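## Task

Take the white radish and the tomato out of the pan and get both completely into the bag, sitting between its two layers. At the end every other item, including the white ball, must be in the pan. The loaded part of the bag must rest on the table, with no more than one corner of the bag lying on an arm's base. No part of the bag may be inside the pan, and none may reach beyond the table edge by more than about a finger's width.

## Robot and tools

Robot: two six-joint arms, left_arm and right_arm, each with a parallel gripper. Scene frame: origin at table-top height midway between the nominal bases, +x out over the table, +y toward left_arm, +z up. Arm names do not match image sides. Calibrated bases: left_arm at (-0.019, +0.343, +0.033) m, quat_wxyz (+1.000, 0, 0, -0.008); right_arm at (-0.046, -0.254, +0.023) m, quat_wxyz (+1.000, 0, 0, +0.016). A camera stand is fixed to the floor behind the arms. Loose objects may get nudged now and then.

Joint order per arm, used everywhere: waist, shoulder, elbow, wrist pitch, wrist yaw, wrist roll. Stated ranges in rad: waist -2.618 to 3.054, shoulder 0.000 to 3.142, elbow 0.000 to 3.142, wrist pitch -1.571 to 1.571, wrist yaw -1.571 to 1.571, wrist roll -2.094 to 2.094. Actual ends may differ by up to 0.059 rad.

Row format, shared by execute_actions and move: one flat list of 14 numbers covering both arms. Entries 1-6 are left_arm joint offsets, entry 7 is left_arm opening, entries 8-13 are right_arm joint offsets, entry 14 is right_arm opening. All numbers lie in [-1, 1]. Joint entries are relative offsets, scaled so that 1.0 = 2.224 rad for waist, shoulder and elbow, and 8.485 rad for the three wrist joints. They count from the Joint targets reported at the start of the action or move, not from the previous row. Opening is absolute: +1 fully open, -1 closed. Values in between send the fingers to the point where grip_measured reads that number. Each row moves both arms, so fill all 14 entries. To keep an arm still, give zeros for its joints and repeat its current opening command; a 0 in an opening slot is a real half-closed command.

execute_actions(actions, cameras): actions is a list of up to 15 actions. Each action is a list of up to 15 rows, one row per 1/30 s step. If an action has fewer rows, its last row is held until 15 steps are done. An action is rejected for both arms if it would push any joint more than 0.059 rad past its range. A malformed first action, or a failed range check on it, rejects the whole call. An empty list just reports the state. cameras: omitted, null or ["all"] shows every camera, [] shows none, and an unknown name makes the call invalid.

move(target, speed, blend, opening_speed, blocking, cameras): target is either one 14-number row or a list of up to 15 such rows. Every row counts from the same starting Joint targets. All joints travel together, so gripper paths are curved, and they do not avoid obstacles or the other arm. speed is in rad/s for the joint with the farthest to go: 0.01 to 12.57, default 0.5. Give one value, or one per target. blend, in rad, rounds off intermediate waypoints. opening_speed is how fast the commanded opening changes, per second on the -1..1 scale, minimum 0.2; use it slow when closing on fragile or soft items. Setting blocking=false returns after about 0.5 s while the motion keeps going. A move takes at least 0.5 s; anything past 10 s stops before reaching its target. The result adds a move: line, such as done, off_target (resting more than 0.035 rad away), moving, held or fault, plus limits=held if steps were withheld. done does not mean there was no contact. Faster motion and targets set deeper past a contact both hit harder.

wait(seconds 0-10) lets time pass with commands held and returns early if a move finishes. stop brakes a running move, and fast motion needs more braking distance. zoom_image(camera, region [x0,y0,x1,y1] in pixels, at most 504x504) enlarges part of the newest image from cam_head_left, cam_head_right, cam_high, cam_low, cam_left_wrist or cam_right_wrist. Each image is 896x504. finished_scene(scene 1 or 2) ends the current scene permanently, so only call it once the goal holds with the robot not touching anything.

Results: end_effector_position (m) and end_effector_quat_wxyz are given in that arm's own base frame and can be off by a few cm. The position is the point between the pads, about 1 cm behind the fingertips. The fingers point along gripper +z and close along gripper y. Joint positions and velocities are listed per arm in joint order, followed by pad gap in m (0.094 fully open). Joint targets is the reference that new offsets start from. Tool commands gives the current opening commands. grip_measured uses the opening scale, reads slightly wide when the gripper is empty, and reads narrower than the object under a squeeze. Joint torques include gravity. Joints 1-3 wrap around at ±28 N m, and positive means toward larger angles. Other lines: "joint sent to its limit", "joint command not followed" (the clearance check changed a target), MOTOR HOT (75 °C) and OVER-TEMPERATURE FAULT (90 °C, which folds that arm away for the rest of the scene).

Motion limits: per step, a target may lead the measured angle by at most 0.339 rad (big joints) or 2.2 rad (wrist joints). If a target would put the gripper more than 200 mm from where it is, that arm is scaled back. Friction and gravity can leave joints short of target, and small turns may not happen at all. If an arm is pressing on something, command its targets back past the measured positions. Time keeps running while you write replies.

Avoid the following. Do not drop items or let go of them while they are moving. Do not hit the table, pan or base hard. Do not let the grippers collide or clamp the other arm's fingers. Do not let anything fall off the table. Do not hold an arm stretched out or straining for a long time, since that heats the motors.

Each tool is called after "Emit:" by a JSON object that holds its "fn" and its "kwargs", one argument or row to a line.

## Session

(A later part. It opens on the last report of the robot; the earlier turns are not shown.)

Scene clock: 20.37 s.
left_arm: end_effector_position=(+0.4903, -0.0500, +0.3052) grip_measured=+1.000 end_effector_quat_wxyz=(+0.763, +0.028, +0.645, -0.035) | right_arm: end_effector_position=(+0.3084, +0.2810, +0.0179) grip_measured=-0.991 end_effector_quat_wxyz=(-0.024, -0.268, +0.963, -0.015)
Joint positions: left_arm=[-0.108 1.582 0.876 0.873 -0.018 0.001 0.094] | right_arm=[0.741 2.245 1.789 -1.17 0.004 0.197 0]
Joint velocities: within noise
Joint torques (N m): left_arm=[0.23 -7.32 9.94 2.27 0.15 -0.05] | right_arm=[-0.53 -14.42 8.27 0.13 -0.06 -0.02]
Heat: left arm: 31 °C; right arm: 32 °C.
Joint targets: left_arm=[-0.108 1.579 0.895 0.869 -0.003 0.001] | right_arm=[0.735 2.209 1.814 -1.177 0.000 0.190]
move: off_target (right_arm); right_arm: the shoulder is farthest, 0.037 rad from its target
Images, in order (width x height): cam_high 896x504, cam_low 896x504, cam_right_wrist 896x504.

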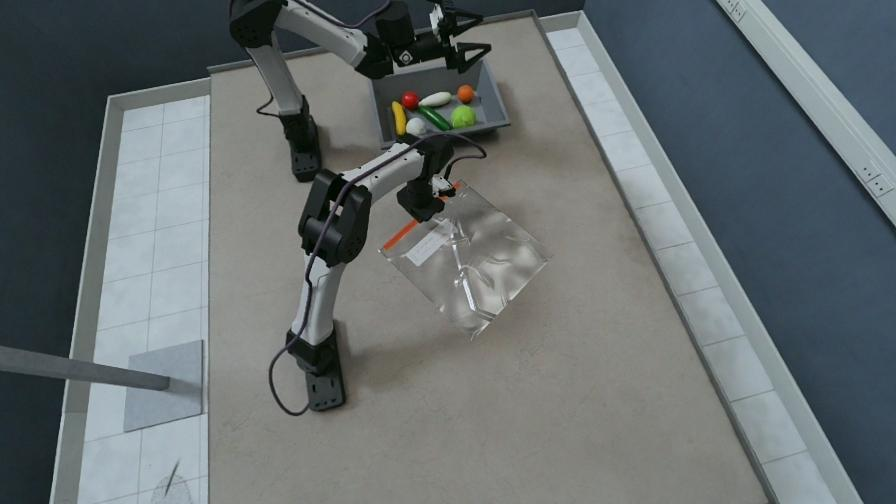

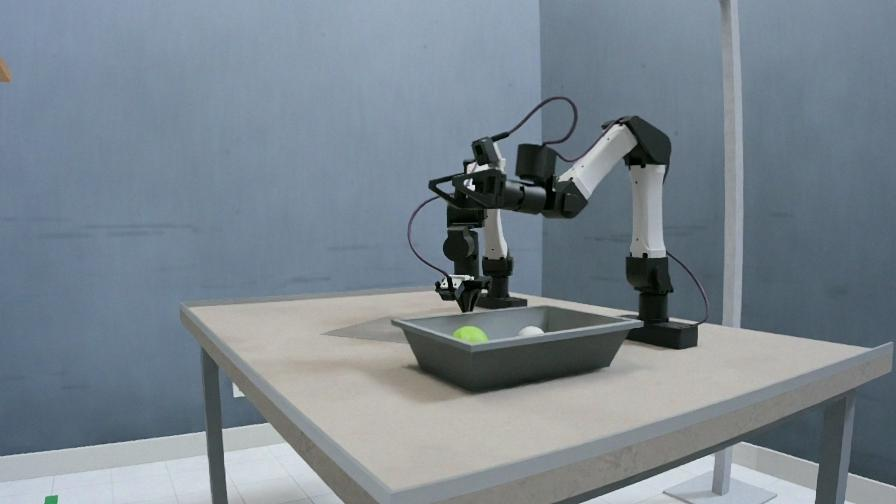

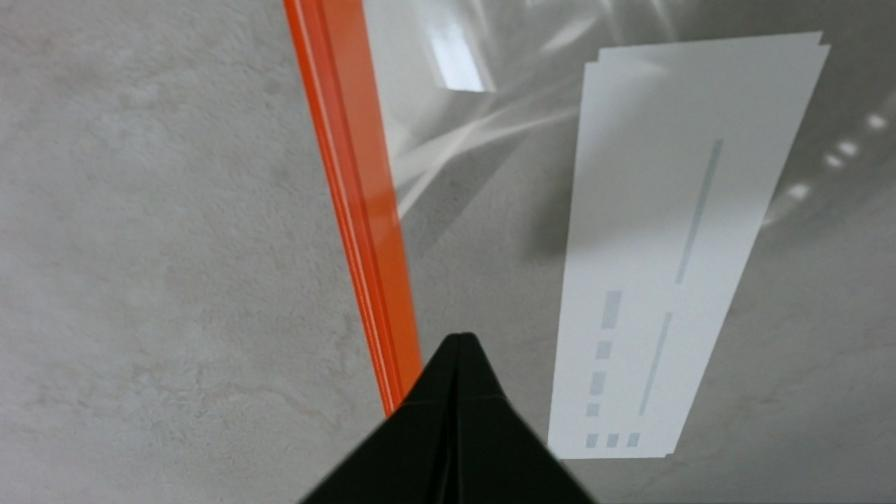

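Emit:
{"fn": "move", "kwargs": {
  "target": [0,0,0,0,0,0,1, -0.0171,0.074,0.09,-0.004,0,-0.0193,-0.1],
  "speed": 0.3,
  "cameras": ["cam_right_wrist"]
}}

Scene clock: 22.80 s.
left_arm: end_effector_position=(+0.4903, -0.0500, +0.3052) grip_measured=+1.000 end_effector_quat_wxyz=(+0.763, +0.028, +0.645, -0.035) | right_arm: end_effector_position=(+0.3489, +0.2937, +0.0194) grip_measured=-0.101 end_effector_quat_wxyz=(-0.001, -0.327, +0.945, -0.003)
Joint positions: left_arm=[-0.108 1.582 0.876 0.873 -0.018 0.001 0.094] | right_arm=[0.701 2.357 1.988 -1.205 0.004 0.035 0.042]
Joint velocities: within noise
Joint torques (N m): left_arm=[0.21 -7.35 9.92 2.27 0.14 -0.06] | right_arm=[-0.4 -10.73 8.55 0.21 -0.06 0]
Heat: left arm: 31 °C; right arm: 32 °C.
Joint targets: left_arm=[-0.108 1.579 0.895 0.869 -0.003 0.001] | right_arm=[0.697 2.373 2.015 -1.211 0.000 0.027]
move: done
Images, in order (width x height): cam_right_wrist 896x504.

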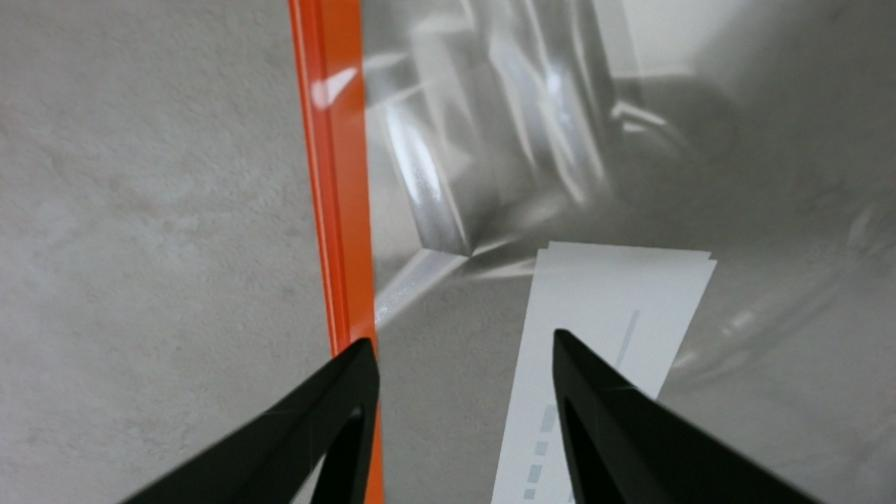

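Emit:
{"fn": "move", "kwargs": {
  "target": [0,0,0,0,0,0,1, 0,0.052,0.0571,-0.0015,0,0.0005,-0.1],
  "speed": 0.2,
  "cameras": ["cam_right_wrist"]
}}

Scene clock: 24.27 s.
left_arm: end_effector_position=(+0.4903, -0.0500, +0.3052) grip_measured=+1.000 end_effector_quat_wxyz=(+0.763, +0.028, +0.645, -0.035) | right_arm: end_effector_position=(+0.3644, +0.3068, +0.0001) grip_measured=-0.101 end_effector_quat_wxyz=(-0.001, -0.327, +0.945, -0.003)
Joint positions: left_arm=[-0.108 1.582 0.876 0.873 -0.017 0.001 0.094] | right_arm=[0.701 2.471 2.114 -1.218 0.004 0.034 0.042]
Joint velocities: within noise
Joint torques (N m): left_arm=[0.21 -7.34 9.95 2.26 0.14 -0.06] | right_arm=[-0.38 -11.19 8.57 0.29 -0.06 0.02]
Heat: left arm: 32 °C; right arm: 33 °C.
Joint targets: left_arm=[-0.108 1.579 0.895 0.869 -0.002 0.001] | right_arm=[0.697 2.489 2.142 -1.224 0.000 0.031]
move: done
Images, in order (width x height): cam_right_wrist 896x504.

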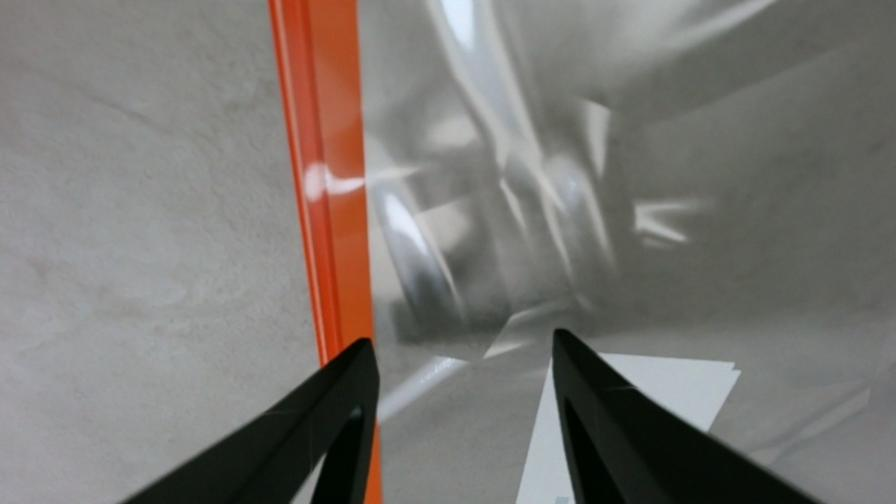

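Emit:
{"fn": "move", "kwargs": {
  "target": [0,0,0,0,0,0,1, 0,0.0038,-0.0216,0.0067,0,0,-0.1],
  "speed": 0.08,
  "cameras": ["cam_right_wrist"]
}}

Emit:
{"fn": "move", "kwargs": {
  "target": [0,0,0,0,0,0,1, 0,0,0,0,0,0,-1],
  "opening_speed": 0.5,
  "cameras": ["cam_right_wrist"]
}}

Scene clock: 25.77 s.
left_arm: end_effector_position=(+0.4903, -0.0500, +0.3052) grip_measured=+1.000 end_effector_quat_wxyz=(+0.763, +0.028, +0.645, -0.035) | right_arm: end_effector_position=(+0.3675, +0.3094, -0.0068) grip_measured=-0.101 end_effector_quat_wxyz=(+0.006, -0.327, +0.945, +0.000)
Joint positions: left_arm=[-0.108 1.582 0.876 0.873 -0.017 0.001 0.094] | right_arm=[0.701 2.478 2.099 -1.181 0.004 0.034 0.042]
Joint velocities: within noise
Joint torques (N m): left_arm=[0.21 -7.31 9.95 2.27 0.14 -0.05] | right_arm=[-0.24 -11.07 5.5 0.49 -0.03 0.02]
Heat: left arm: 32 °C; right arm: 33 °C.
Joint targets: left_arm=[-0.108 1.579 0.895 0.869 -0.002 0.001] | right_arm=[0.697 2.497 2.094 -1.167 0.000 0.031]
move: done
Images, in order (width x height): cam_right_wrist 896x504.

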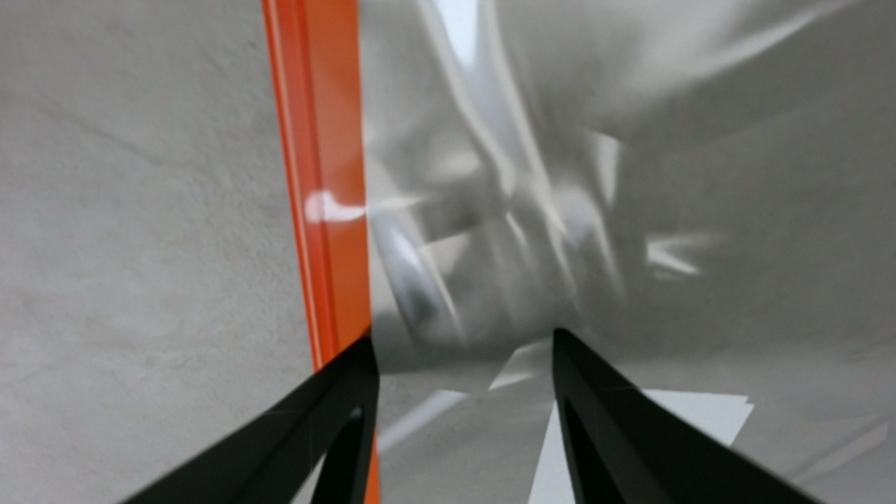

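Scene clock: 27.77 s.
left_arm: end_effector_position=(+0.4903, -0.0500, +0.3052) grip_measured=+1.000 end_effector_quat_wxyz=(+0.763, +0.028, +0.645, -0.035) | right_arm: end_effector_position=(+0.3681, +0.3095, -0.0068) grip_measured=-0.991 end_effector_quat_wxyz=(+0.007, -0.327, +0.945, +0.000)
Joint positions: left_arm=[-0.108 1.582 0.876 0.873 -0.017 0.001 0.094] | right_arm=[0.701 2.478 2.099 -1.179 0.004 0.034 0]
Joint velocities: within noise
Joint torques (N m): left_arm=[0.21 -7.32 9.99 2.27 0.15 -0.05] | right_arm=[-0.32 -11.15 5.49 0.42 -0.06 0.01]
Heat: left arm: 32 °C; right arm: 34 °C.
Joint targets: left_arm=[-0.108 1.579 0.895 0.869 -0.002 0.001] | right_arm=[0.697 2.497 2.094 -1.167 0.000 0.031]
move: done
Images, in order (width x height): cam_right_wrist 896x504.

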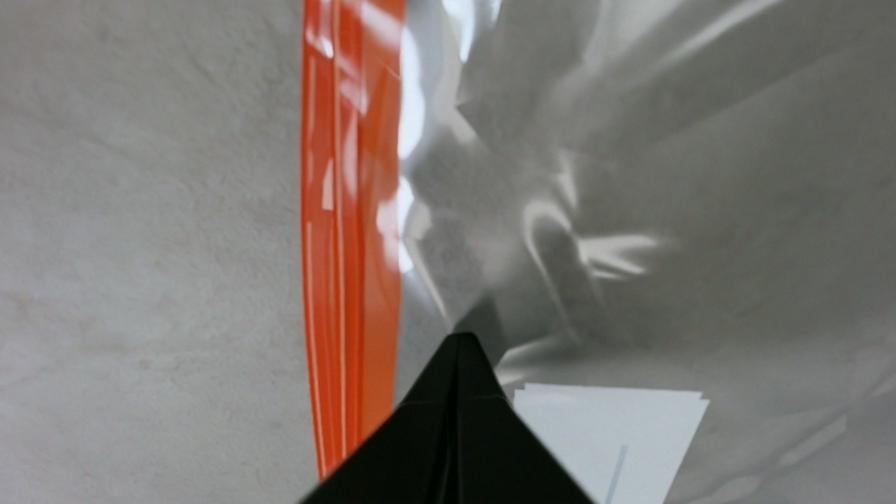

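Emit:
{"fn": "move", "kwargs": {
  "target": [0,0,0,0,0,0,1, 0,-0.006,0.1061,-0.0296,0,0,-1],
  "speed": 0.15,
  "cameras": ["cam_right_wrist","cam_high","cam_head_right"]
}}

Emit:
{"fn": "zoom_image", "kwargs": {
  "camera": "cam_high",
  "region": [370, 160, 570, 350]
}}

Scene clock: 30.33 s.
left_arm: end_effector_position=(+0.4903, -0.0500, +0.3052) grip_measured=+1.000 end_effector_quat_wxyz=(+0.763, +0.028, +0.645, -0.035) | right_arm: end_effector_position=(+0.3642, +0.3062, +0.0448) grip_measured=-0.991 end_effector_quat_wxyz=(-0.006, -0.327, +0.945, -0.005)
Joint positions: left_arm=[-0.108 1.582 0.876 0.873 -0.017 0.001 0.094] | right_arm=[0.701 2.478 2.304 -1.412 0.004 0.034 0]
Joint velocities: within noise
Joint torques (N m): left_arm=[0.23 -7.36 9.99 2.28 0.15 -0.05] | right_arm=[-0.32 -12.27 8.46 0.22 -0.06 0.02]
Heat: left arm: 32 °C; right arm: 36 °C.
Joint targets: left_arm=[-0.108 1.579 0.895 0.869 -0.003 0.001] | right_arm=[0.697 2.484 2.330 -1.418 0.000 0.031]
move: done
Images, in order (width x height): cam_head_right 896x504, cam_high 896x504, cam_right_wrist 896x504.

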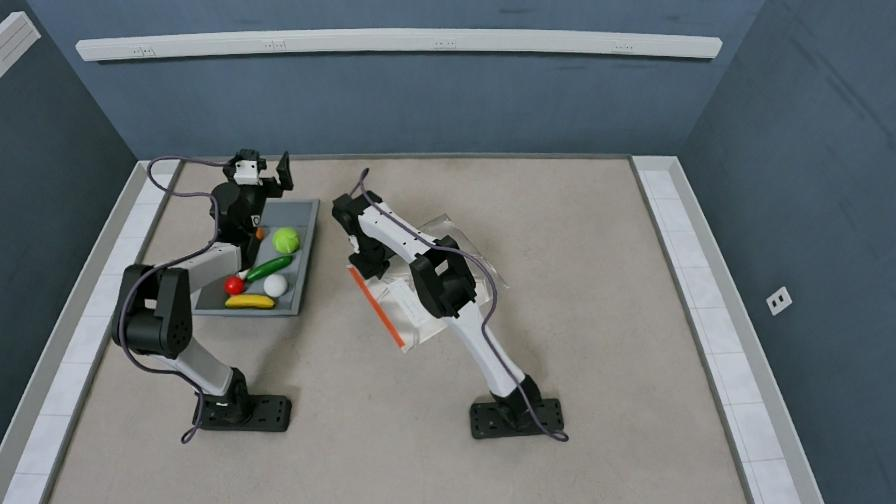

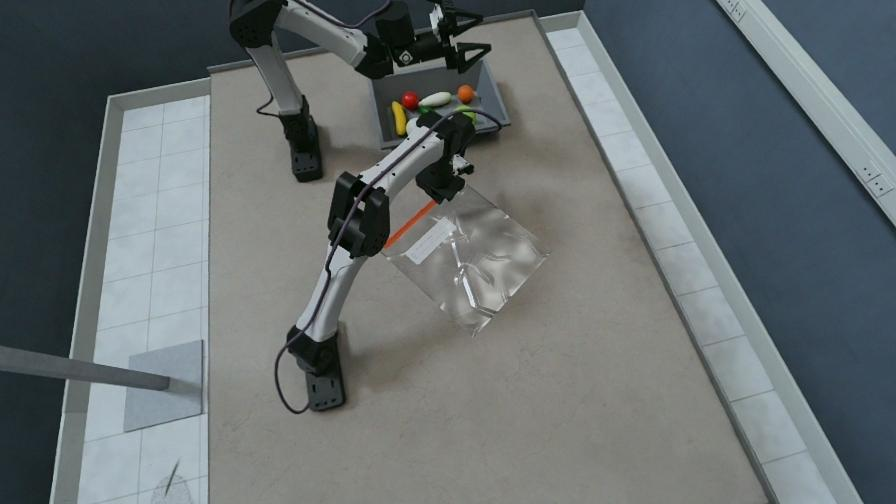

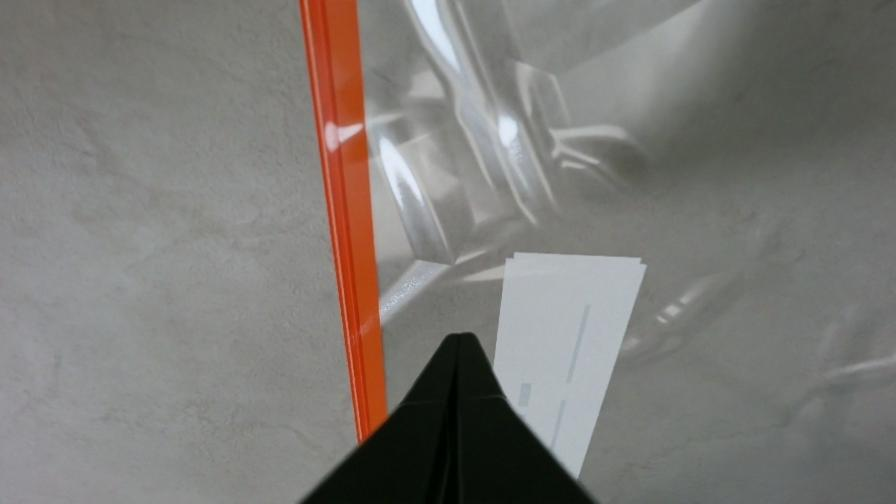

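Scaled by 2.520 from the camera's 896x504 image, which has a finer 1280x720 frame.

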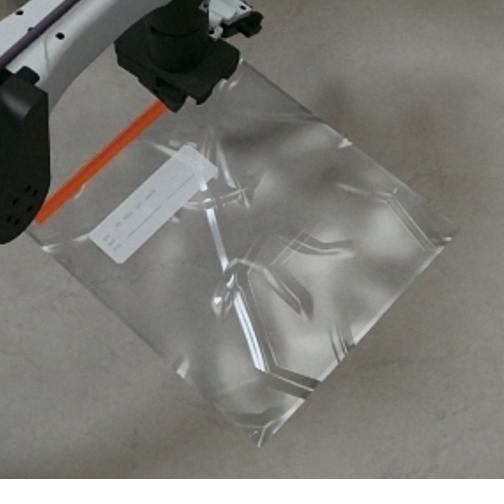

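Emit:
{"fn": "zoom_image", "kwargs": {
  "camera": "cam_right_wrist",
  "region": [250, 0, 550, 220]
}}

Emit:
{"fn": "execute_actions", "kwargs": {
  "actions": [],
  "cameras": ["cam_low"]
}}

Emit:
{"fn": "zoom_image", "kwargs": {
  "camera": "cam_low",
  "region": [310, 290, 430, 350]
}}

Scaled by 1.680 from the camera's 896x504 image, which has a finer 1280x720 frame.

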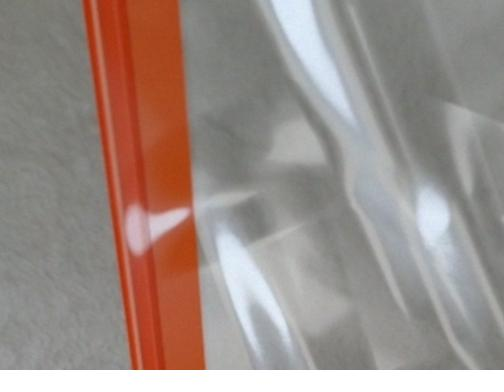

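Scene clock: 31.13 s.
left_arm: end_effector_position=(+0.4903, -0.0500, +0.3052) grip_measured=+1.000 end_effector_quat_wxyz=(+0.763, +0.028, +0.645, -0.035) | right_arm: end_effector_position=(+0.3641, +0.3061, +0.0448) grip_measured=-0.991 end_effector_quat_wxyz=(-0.007, -0.327, +0.945, -0.005)
Joint positions: left_arm=[-0.108 1.582 0.876 0.873 -0.017 0.001 0.094] | right_arm=[0.701 2.478 2.304 -1.413 0.004 0.034 0]
Joint velocities: within noise
Joint torques (N m): left_arm=[0.21 -7.31 9.92 2.27 0.14 -0.05] | right_arm=[-0.31 -12.27 8.46 0.2 -0.06 0.02]
Heat: left arm: 32 °C; right arm: 36 °C.
Joint targets: left_arm=[-0.108 1.579 0.895 0.869 -0.003 0.001] | right_arm=[0.697 2.484 2.330 -1.418 0.000 0.031]
Tool commands: left_gripper/opening=+1.0 right_gripper/opening=-1.0
Images, in order (width x height): cam_low 896x504.

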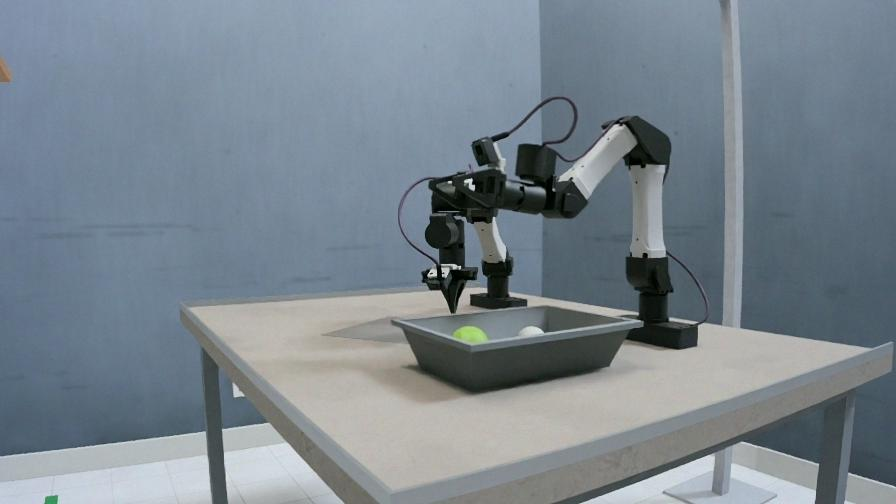

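Scaled by 4.200 from the camera's 896x504 image, which has a finer 1280x720 frame.

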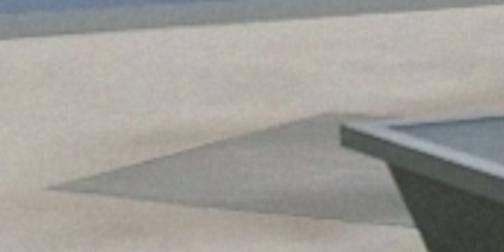

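Emit:
{"fn": "move", "kwargs": {
  "target": [
    [0,0,0,0,0,0,1, 0,0.0058,-0.09,0.0255,0,0,-0.36],
    [0,0,0,0,0,0,1, 0,0.0094,-0.1259,0.0356,0,0,-0.36]
  ],
  "speed": [0.2,0.08],
  "cameras": ["cam_right_wrist"]
}}

Emit:
{"fn": "move", "kwargs": {
  "target": [0,0,0,0,0,0,1, 0,0,0,0,0,0,-1],
  "opening_speed": 0.5,
  "cameras": ["cam_right_wrist"]
}}

Emit:
{"fn": "move", "kwargs": {
  "target": [0,0,0,0,0,0,1, 0,-0.0036,0.045,-0.011,0,0,-1],
  "speed": 0.1,
  "cameras": ["cam_right_wrist"]
}}

Scene clock: 34.23 s.
left_arm: end_effector_position=(+0.4903, -0.0500, +0.3052) grip_measured=+1.000 end_effector_quat_wxyz=(+0.763, +0.028, +0.645, -0.035) | right_arm: end_effector_position=(+0.3674, +0.3088, -0.0089) grip_measured=-0.361 end_effector_quat_wxyz=(+0.007, -0.327, +0.945, +0.000)
Joint positions: left_arm=[-0.108 1.582 0.876 0.873 -0.017 0.001 0.094] | right_arm=[0.701 2.475 2.085 -1.168 0.004 0.034 0.03]
Joint velocities: within noise
Joint torques (N m): left_arm=[0.24 -7.34 9.99 2.26 0.14 -0.05] | right_arm=[-0.32 -10.18 2.54 0.86 -0.06 0.02]
Heat: left arm: 33 °C; right arm: 37 °C.
Joint targets: left_arm=[-0.108 1.579 0.895 0.869 -0.003 0.001] | right_arm=[0.697 2.505 2.050 -1.116 0.000 0.031]
move: off_target (right_arm); right_arm: the wrist pitch is farthest, 0.052 rad from its target
Images, in order (width x height): cam_right_wrist 896x504.

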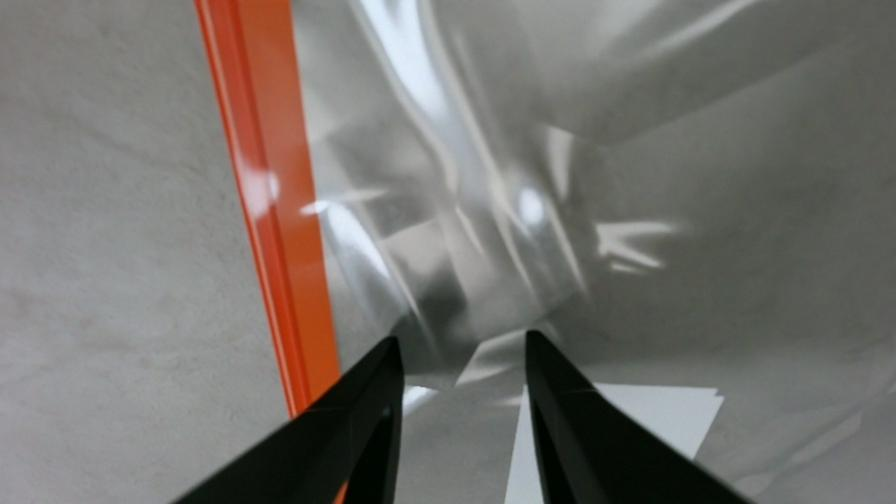

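Scene clock: 35.73 s.
left_arm: end_effector_position=(+0.4903, -0.0500, +0.3052) grip_measured=+1.000 end_effector_quat_wxyz=(+0.763, +0.028, +0.645, -0.035) | right_arm: end_effector_position=(+0.3703, +0.3111, -0.0087) grip_measured=-0.991 end_effector_quat_wxyz=(+0.013, -0.327, +0.945, +0.004)
Joint positions: left_arm=[-0.108 1.582 0.876 0.873 -0.017 0.001 0.094] | right_arm=[0.7 2.474 2.085 -1.154 0.003 0.034 0]
Joint velocities: within noise
Joint torques (N m): left_arm=[0.21 -7.32 9.96 2.26 0.15 -0.05] | right_arm=[-0.29 -10.17 2.73 0.72 -0.07 0.02]
Heat: left arm: 33 °C; right arm: 37 °C.
Joint targets: left_arm=[-0.108 1.579 0.895 0.869 -0.003 0.001] | right_arm=[0.697 2.505 2.050 -1.116 0.000 0.031]
move: off_target (right_arm); right_arm: the wrist pitch is farthest, 0.038 rad from its target
Images, in order (width x height): cam_right_wrist 896x504.

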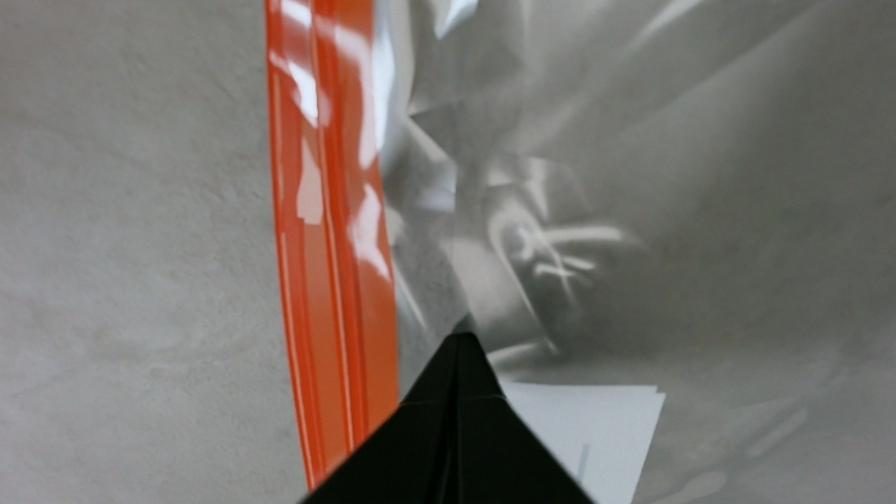

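Scene clock: 37.23 s.
left_arm: end_effector_position=(+0.4903, -0.0500, +0.3052) grip_measured=+1.000 end_effector_quat_wxyz=(+0.763, +0.028, +0.645, -0.035) | right_arm: end_effector_position=(+0.3687, +0.3097, -0.0015) grip_measured=-0.991 end_effector_quat_wxyz=(+0.006, -0.327, +0.945, +0.001)
Joint positions: left_arm=[-0.108 1.582 0.876 0.873 -0.017 0.001 0.094] | right_arm=[0.7 2.48 2.124 -1.204 0.003 0.034 0]
Joint velocities: within noise
Joint torques (N m): left_arm=[0.23 -7.36 9.92 2.27 0.14 -0.05] | right_arm=[-0.28 -11.34 8.53 0.28 -0.05 0.02]
Heat: left arm: 33 °C; right arm: 38 °C.
Joint targets: left_arm=[-0.108 1.579 0.895 0.869 -0.003 0.001] | right_arm=[0.697 2.497 2.150 -1.210 0.000 0.031]
move: done
Images, in order (width x height): cam_right_wrist 896x504.

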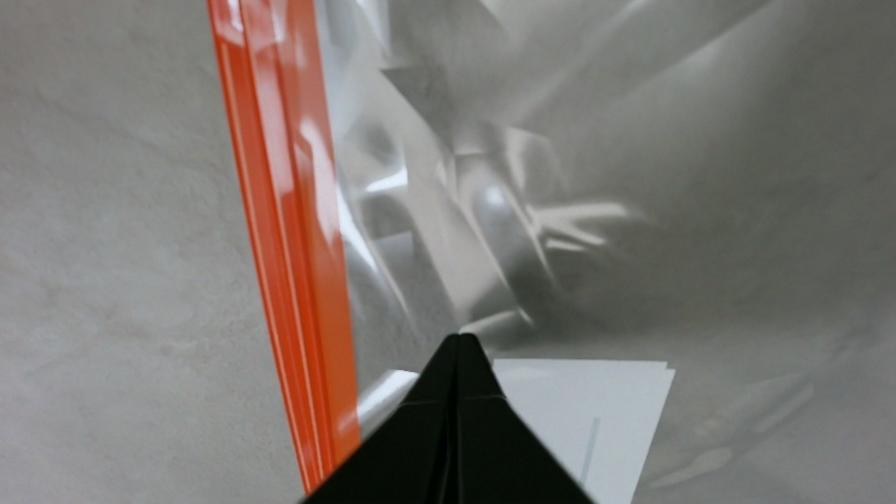

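Emit:
{"fn": "move", "kwargs": {
  "target": [
    [0,0,0,0,0,0,1, 0,-0.0036,0.0675,-0.0118,0,0,-1],
    [0,0,0,0,0,0,1, -0.0252,-0.0697,-0.0674,-0.0022,0,-0.007,1]
  ],
  "speed": 0.3,
  "cameras": ["cam_right_wrist"]
}}

Scene clock: 40.53 s.
left_arm: end_effector_position=(+0.4903, -0.0500, +0.3052) grip_measured=+1.000 end_effector_quat_wxyz=(+0.763, +0.028, +0.645, -0.035) | right_arm: end_effector_position=(+0.3578, +0.2691, +0.0034) grip_measured=+0.999 end_effector_quat_wxyz=(-0.032, -0.327, +0.944, -0.012)
Joint positions: left_arm=[-0.108 1.582 0.876 0.873 -0.017 0.001 0.094] | right_arm=[0.646 2.404 2.004 -1.238 0.003 -0.021 0.094]
Joint velocities: within noise
Joint torques (N m): left_arm=[0.23 -7.32 9.98 2.27 0.15 -0.04] | right_arm=[-0.46 -17.76 5.42 0.25 -0.06 -0.03]
Heat: left arm: 33 °C; right arm: 40 °C.
Joint targets: left_arm=[-0.108 1.579 0.895 0.869 -0.003 0.001] | right_arm=[0.641 2.342 2.000 -1.228 0.000 -0.028]
move: off_target (right_arm); target 2's new numbers were sent with right_arm's shoulder 0.062 rad from that target; right_arm: the shoulder is farthest, 0.062 rad from its target
Images, in order (width x height): cam_right_wrist 896x504.

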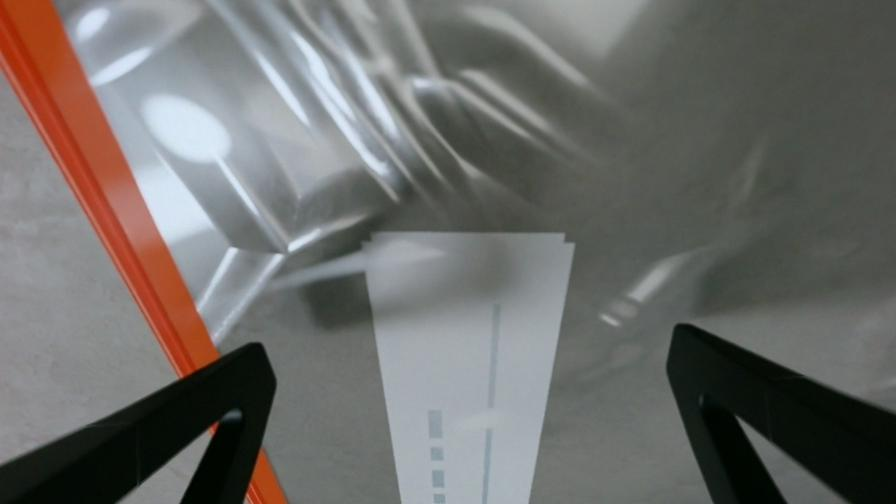

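Emit:
{"fn": "move", "kwargs": {
  "target": [0,0,0,0,0,0,1, 0,0.0189,-0.0607,0.0209,0,-0.0149,1],
  "speed": 0.1,
  "cameras": ["cam_right_wrist"]
}}

Emit:
{"fn": "move", "kwargs": {
  "target": [0,0,0,0,0,0,1, 0,0,0,0,0,0,-0.2],
  "opening_speed": 0.5,
  "cameras": ["cam_right_wrist"]
}}

Scene clock: 43.17 s.
left_arm: end_effector_position=(+0.4903, -0.0500, +0.3052) grip_measured=+1.000 end_effector_quat_wxyz=(+0.763, +0.028, +0.645, -0.035) | right_arm: end_effector_position=(+0.3575, +0.2671, -0.0090) grip_measured=+0.999 end_effector_quat_wxyz=(-0.014, -0.379, +0.925, -0.009)
Joint positions: left_arm=[-0.108 1.582 0.876 0.873 -0.017 0.001 0.094] | right_arm=[0.646 2.368 1.892 -1.126 0.011 -0.131 0.094]
Joint velocities: within noise
Joint torques (N m): left_arm=[0.18 -7.3 9.95 2.28 0.15 -0.05] | right_arm=[-0.44 -10.65 3.26 1 -0.12 -0.21]
Heat: left arm: 34 °C; right arm: 41 °C.
Joint targets: left_arm=[-0.108 1.579 0.895 0.869 -0.003 0.001] | right_arm=[0.641 2.384 1.865 -1.051 0.000 -0.155]
move: off_target (right_arm); right_arm: the wrist pitch is farthest, 0.076 rad from its target
Images, in order (width x height): cam_right_wrist 896x504.

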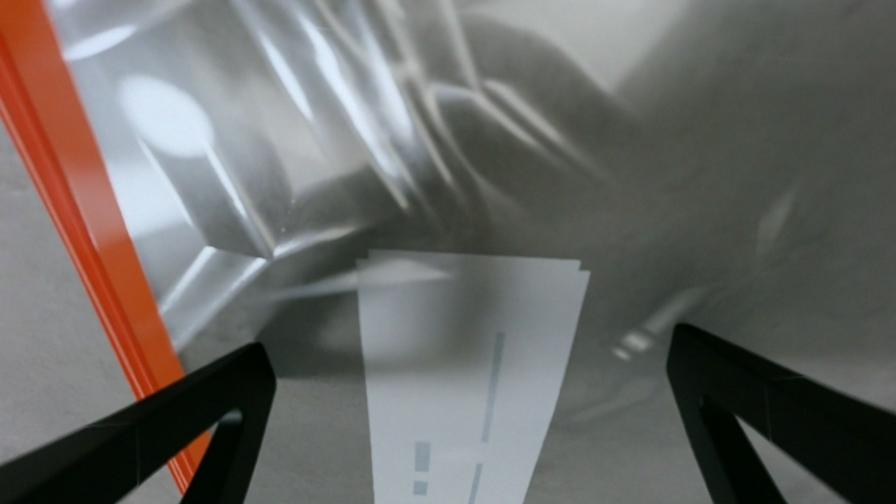

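Scene clock: 45.77 s.
left_arm: end_effector_position=(+0.4903, -0.0500, +0.3052) grip_measured=+1.000 end_effector_quat_wxyz=(+0.763, +0.028, +0.645, -0.035) | right_arm: end_effector_position=(+0.3659, +0.2728, -0.0088) grip_measured=-0.198 end_effector_quat_wxyz=(+0.006, -0.386, +0.923, -0.003)
Joint positions: left_arm=[-0.108 1.582 0.876 0.873 -0.017 0.001 0.094] | right_arm=[0.644 2.368 1.892 -1.086 0.009 -0.148 0.038]
Joint velocities: within noise
Joint torques (N m): left_arm=[0.23 -7.34 10 2.27 0.15 -0.05] | right_arm=[-0.31 -10.67 3.34 0.66 -0.11 -0.03]
Heat: left arm: 34 °C; right arm: 41 °C.
Joint targets: left_arm=[-0.108 1.579 0.895 0.869 -0.003 0.001] | right_arm=[0.641 2.384 1.865 -1.051 0.000 -0.155]
move: done
Images, in order (width x height): cam_right_wrist 896x504.

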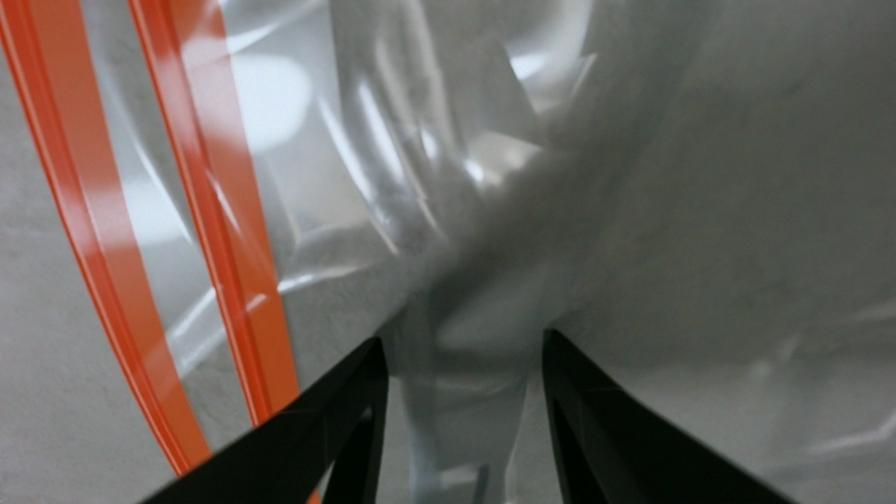

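Emit:
{"fn": "move", "kwargs": {
  "target": [0,0,0,0,0,0,1, 0,0,0,0,0,0,-1],
  "opening_speed": 0.4,
  "cameras": ["cam_right_wrist"]
}}

Emit:
{"fn": "move", "kwargs": {
  "target": [0,0,0,0,0,0,1, 0,-0.01,0.045,-0.011,0,0,-1],
  "speed": 0.1,
  "cameras": ["cam_right_wrist","cam_high"]
}}

Scene clock: 48.20 s.
left_arm: end_effector_position=(+0.4903, -0.0500, +0.3052) grip_measured=+1.000 end_effector_quat_wxyz=(+0.763, +0.028, +0.645, -0.035) | right_arm: end_effector_position=(+0.3681, +0.2745, -0.0088) grip_measured=-0.986 end_effector_quat_wxyz=(+0.011, -0.386, +0.922, -0.002)
Joint positions: left_arm=[-0.108 1.582 0.876 0.873 -0.017 0.001 0.094] | right_arm=[0.644 2.368 1.892 -1.075 0.009 -0.15 0.001]
Joint velocities: within noise
Joint torques (N m): left_arm=[0.21 -7.38 9.95 2.27 0.14 -0.06] | right_arm=[-0.29 -10.7 3.38 0.57 -0.11 0.01]
Heat: left arm: 34 °C; right arm: 41 °C.
Joint targets: left_arm=[-0.108 1.579 0.895 0.869 -0.003 0.001] | right_arm=[0.641 2.384 1.865 -1.051 0.000 -0.155]
move: done
Images, in order (width x height): cam_right_wrist 896x504.

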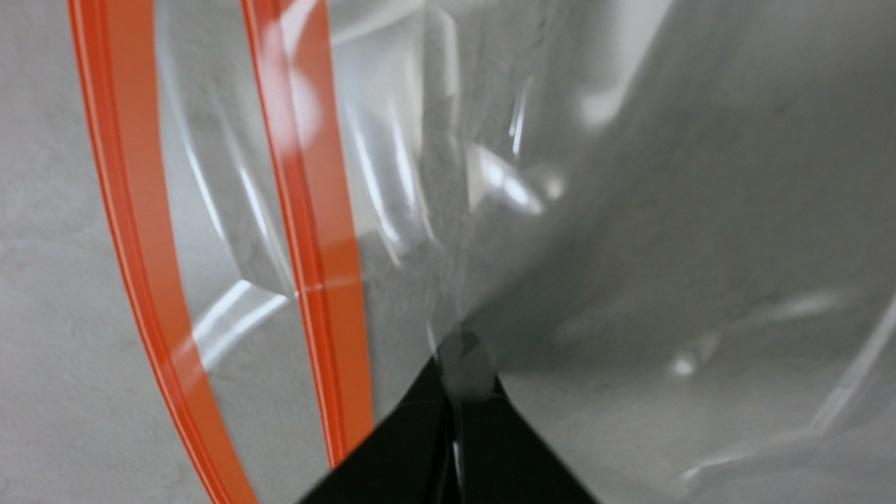

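Scene clock: 49.70 s.
left_arm: end_effector_position=(+0.4903, -0.0500, +0.3052) grip_measured=+1.000 end_effector_quat_wxyz=(+0.763, +0.028, +0.645, -0.035) | right_arm: end_effector_position=(+0.3668, +0.2736, +0.0028) grip_measured=-0.986 end_effector_quat_wxyz=(+0.003, -0.386, +0.922, -0.004)
Joint positions: left_arm=[-0.108 1.582 0.876 0.873 -0.017 0.001 0.094] | right_arm=[0.644 2.367 1.939 -1.138 0.009 -0.15 0.001]
Joint velocities: within noise
Joint torques (N m): left_arm=[0.23 -7.32 9.95 2.27 0.15 -0.05] | right_arm=[-0.28 -12.64 8.44 0.23 -0.11 -0.01]
Heat: left arm: 35 °C; right arm: 41 °C.
Joint targets: left_arm=[-0.108 1.579 0.895 0.869 -0.003 0.001] | right_arm=[0.641 2.362 1.965 -1.144 0.000 -0.155]
move: done
Images, in order (width x height): cam_high 896x504, cam_right_wrist 896x504.

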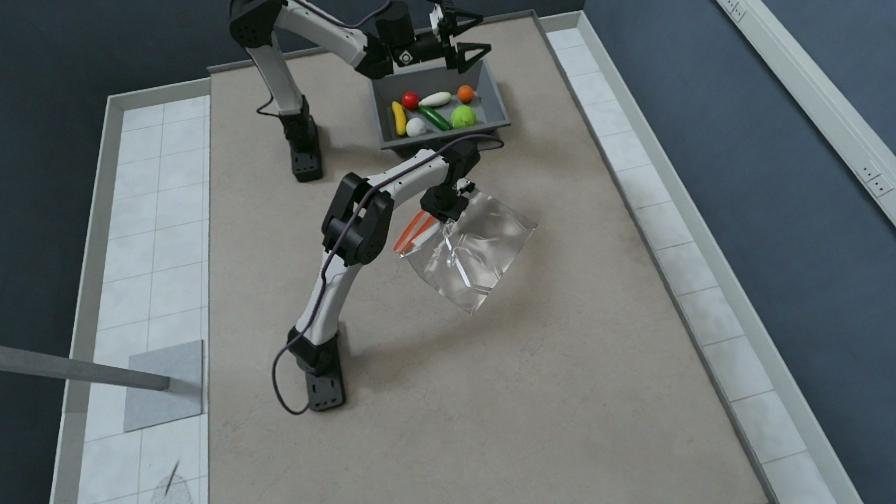

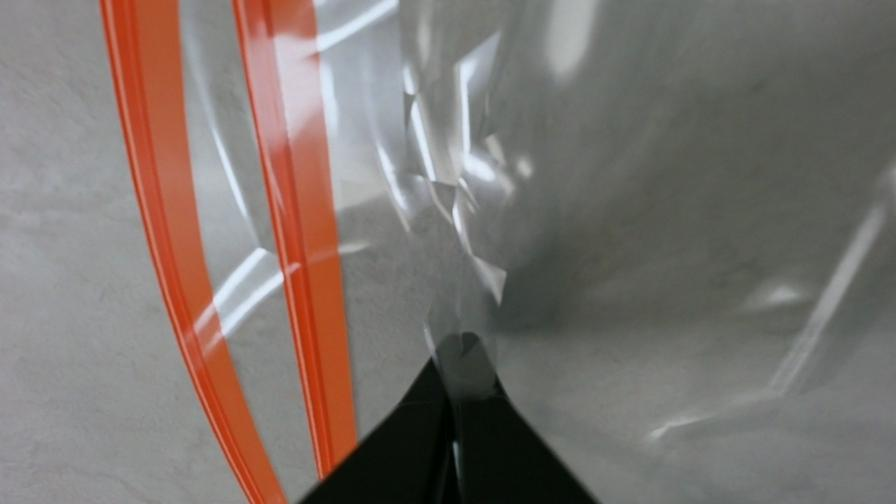

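Emit:
{"fn": "move", "kwargs": {
  "target": [0,0,0,0,0,0,1, 0,0.002,0.1061,-0.0308,0,0,-1],
  "speed": 0.2
}}

Emit:
{"fn": "zoom_image", "kwargs": {
  "camera": "cam_high",
  "region": [370, 130, 570, 330]
}}

Emit:
{"fn": "zoom_image", "kwargs": {
  "camera": "cam_head_left",
  "region": [310, 180, 510, 360]
}}

Emit:
{"fn": "zoom_image", "kwargs": {
  "camera": "cam_low",
  "region": [310, 230, 510, 350]
}}

Scene clock: 52.13 s.
left_arm: end_effector_position=(+0.4903, -0.0500, +0.3052) grip_measured=+1.000 end_effector_quat_wxyz=(+0.763, +0.028, +0.645, -0.035) | right_arm: end_effector_position=(+0.3652, +0.2723, +0.0622) grip_measured=-0.986 end_effector_quat_wxyz=(-0.009, -0.386, +0.922, -0.007)
Joint positions: left_arm=[-0.108 1.582 0.876 0.873 -0.017 0.001 0.094] | right_arm=[0.644 2.367 2.175 -1.399 0.009 -0.15 0.001]
Joint velocities: within noise
Joint torques (N m): left_arm=[0.24 -7.31 9.96 2.27 0.15 -0.06] | right_arm=[-0.28 -12.29 8.47 0.16 -0.11 -0.01]
Heat: left arm: 35 °C; right arm: 42 °C.
Joint targets: left_arm=[-0.108 1.579 0.895 0.869 -0.003 0.001] | right_arm=[0.641 2.366 2.201 -1.406 0.000 -0.155]
move: done

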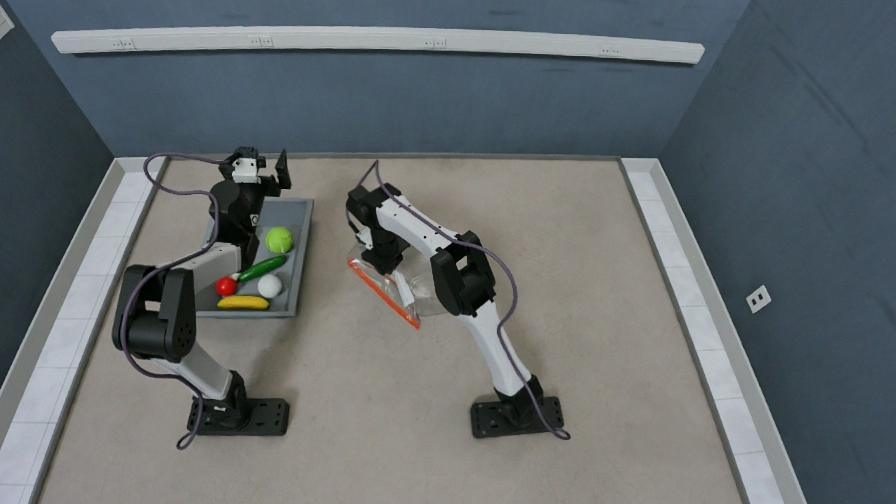

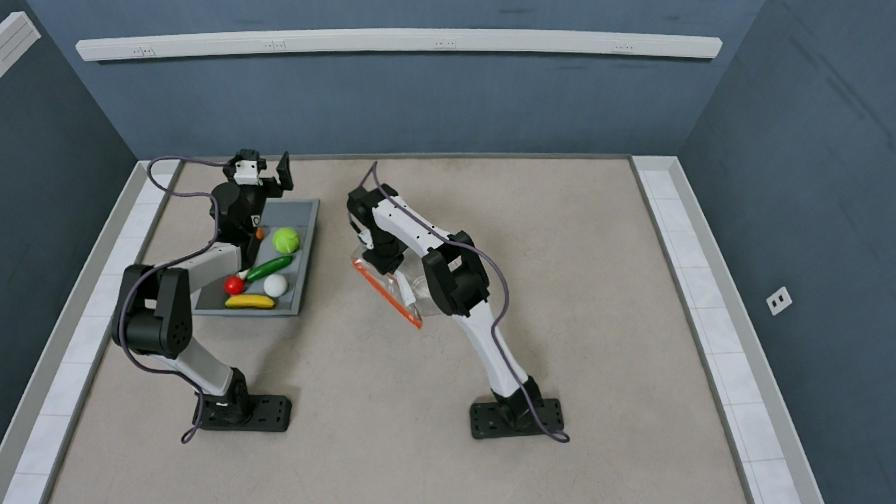

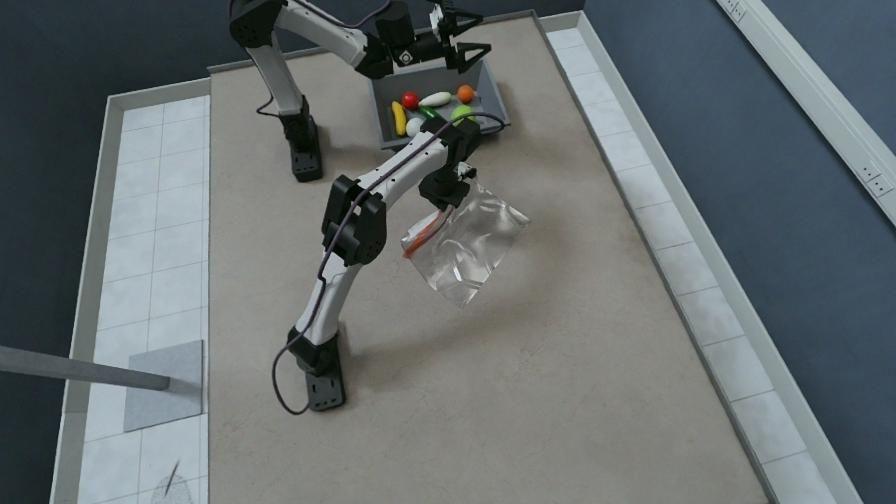

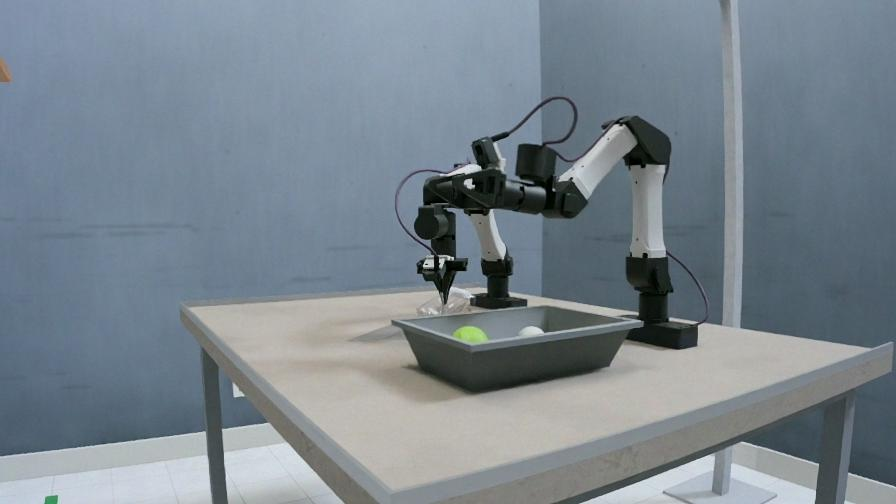

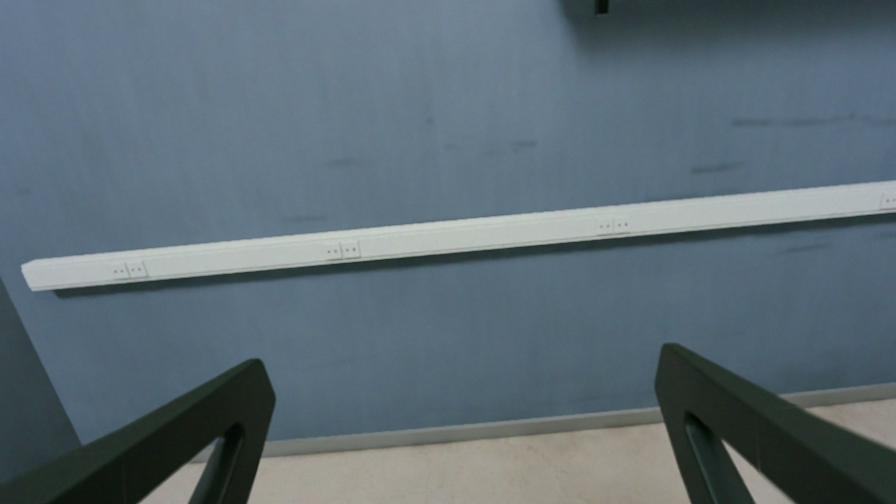

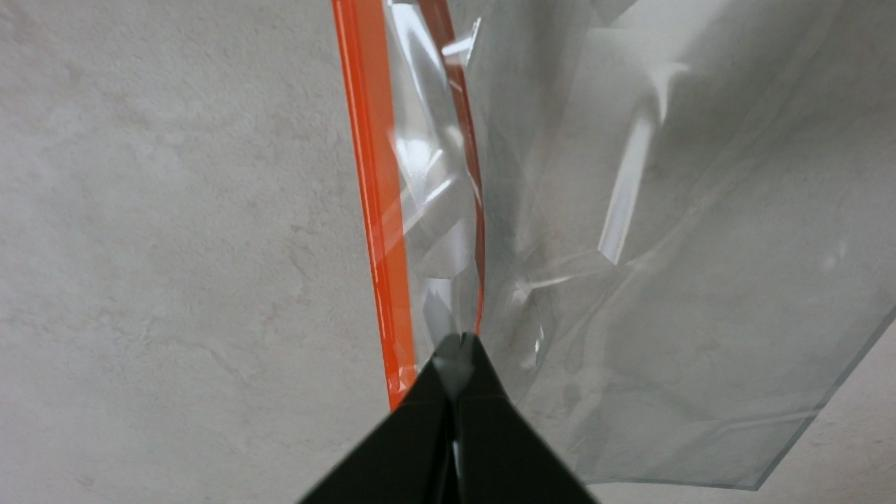

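Scaled by 2.520 from the camera's 896x504 image, which has a finer 1280x720 frame.

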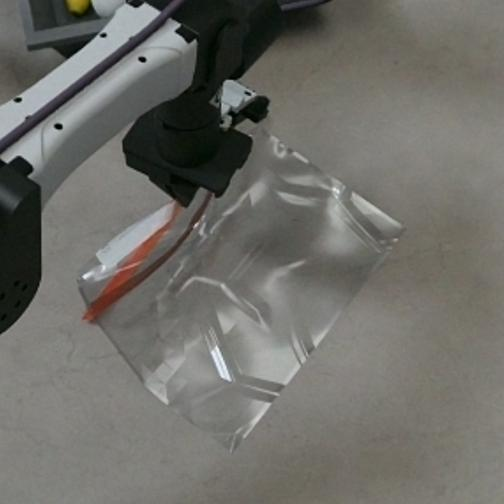

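Scaled by 2.520 from the camera's 896x504 image, which has a finer 1280x720 frame.

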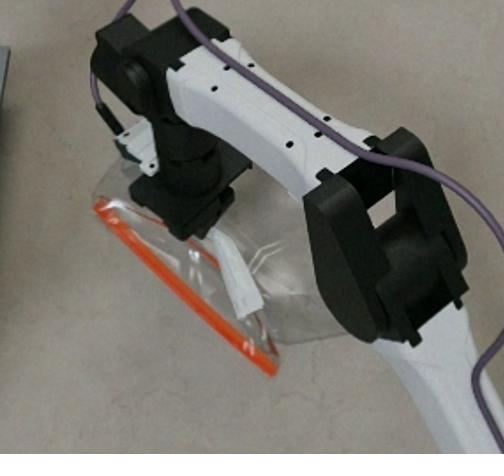

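Scaled by 2.520 from the camera's 896x504 image, which has a finer 1280x720 frame.

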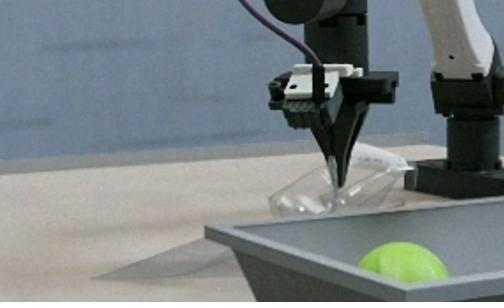

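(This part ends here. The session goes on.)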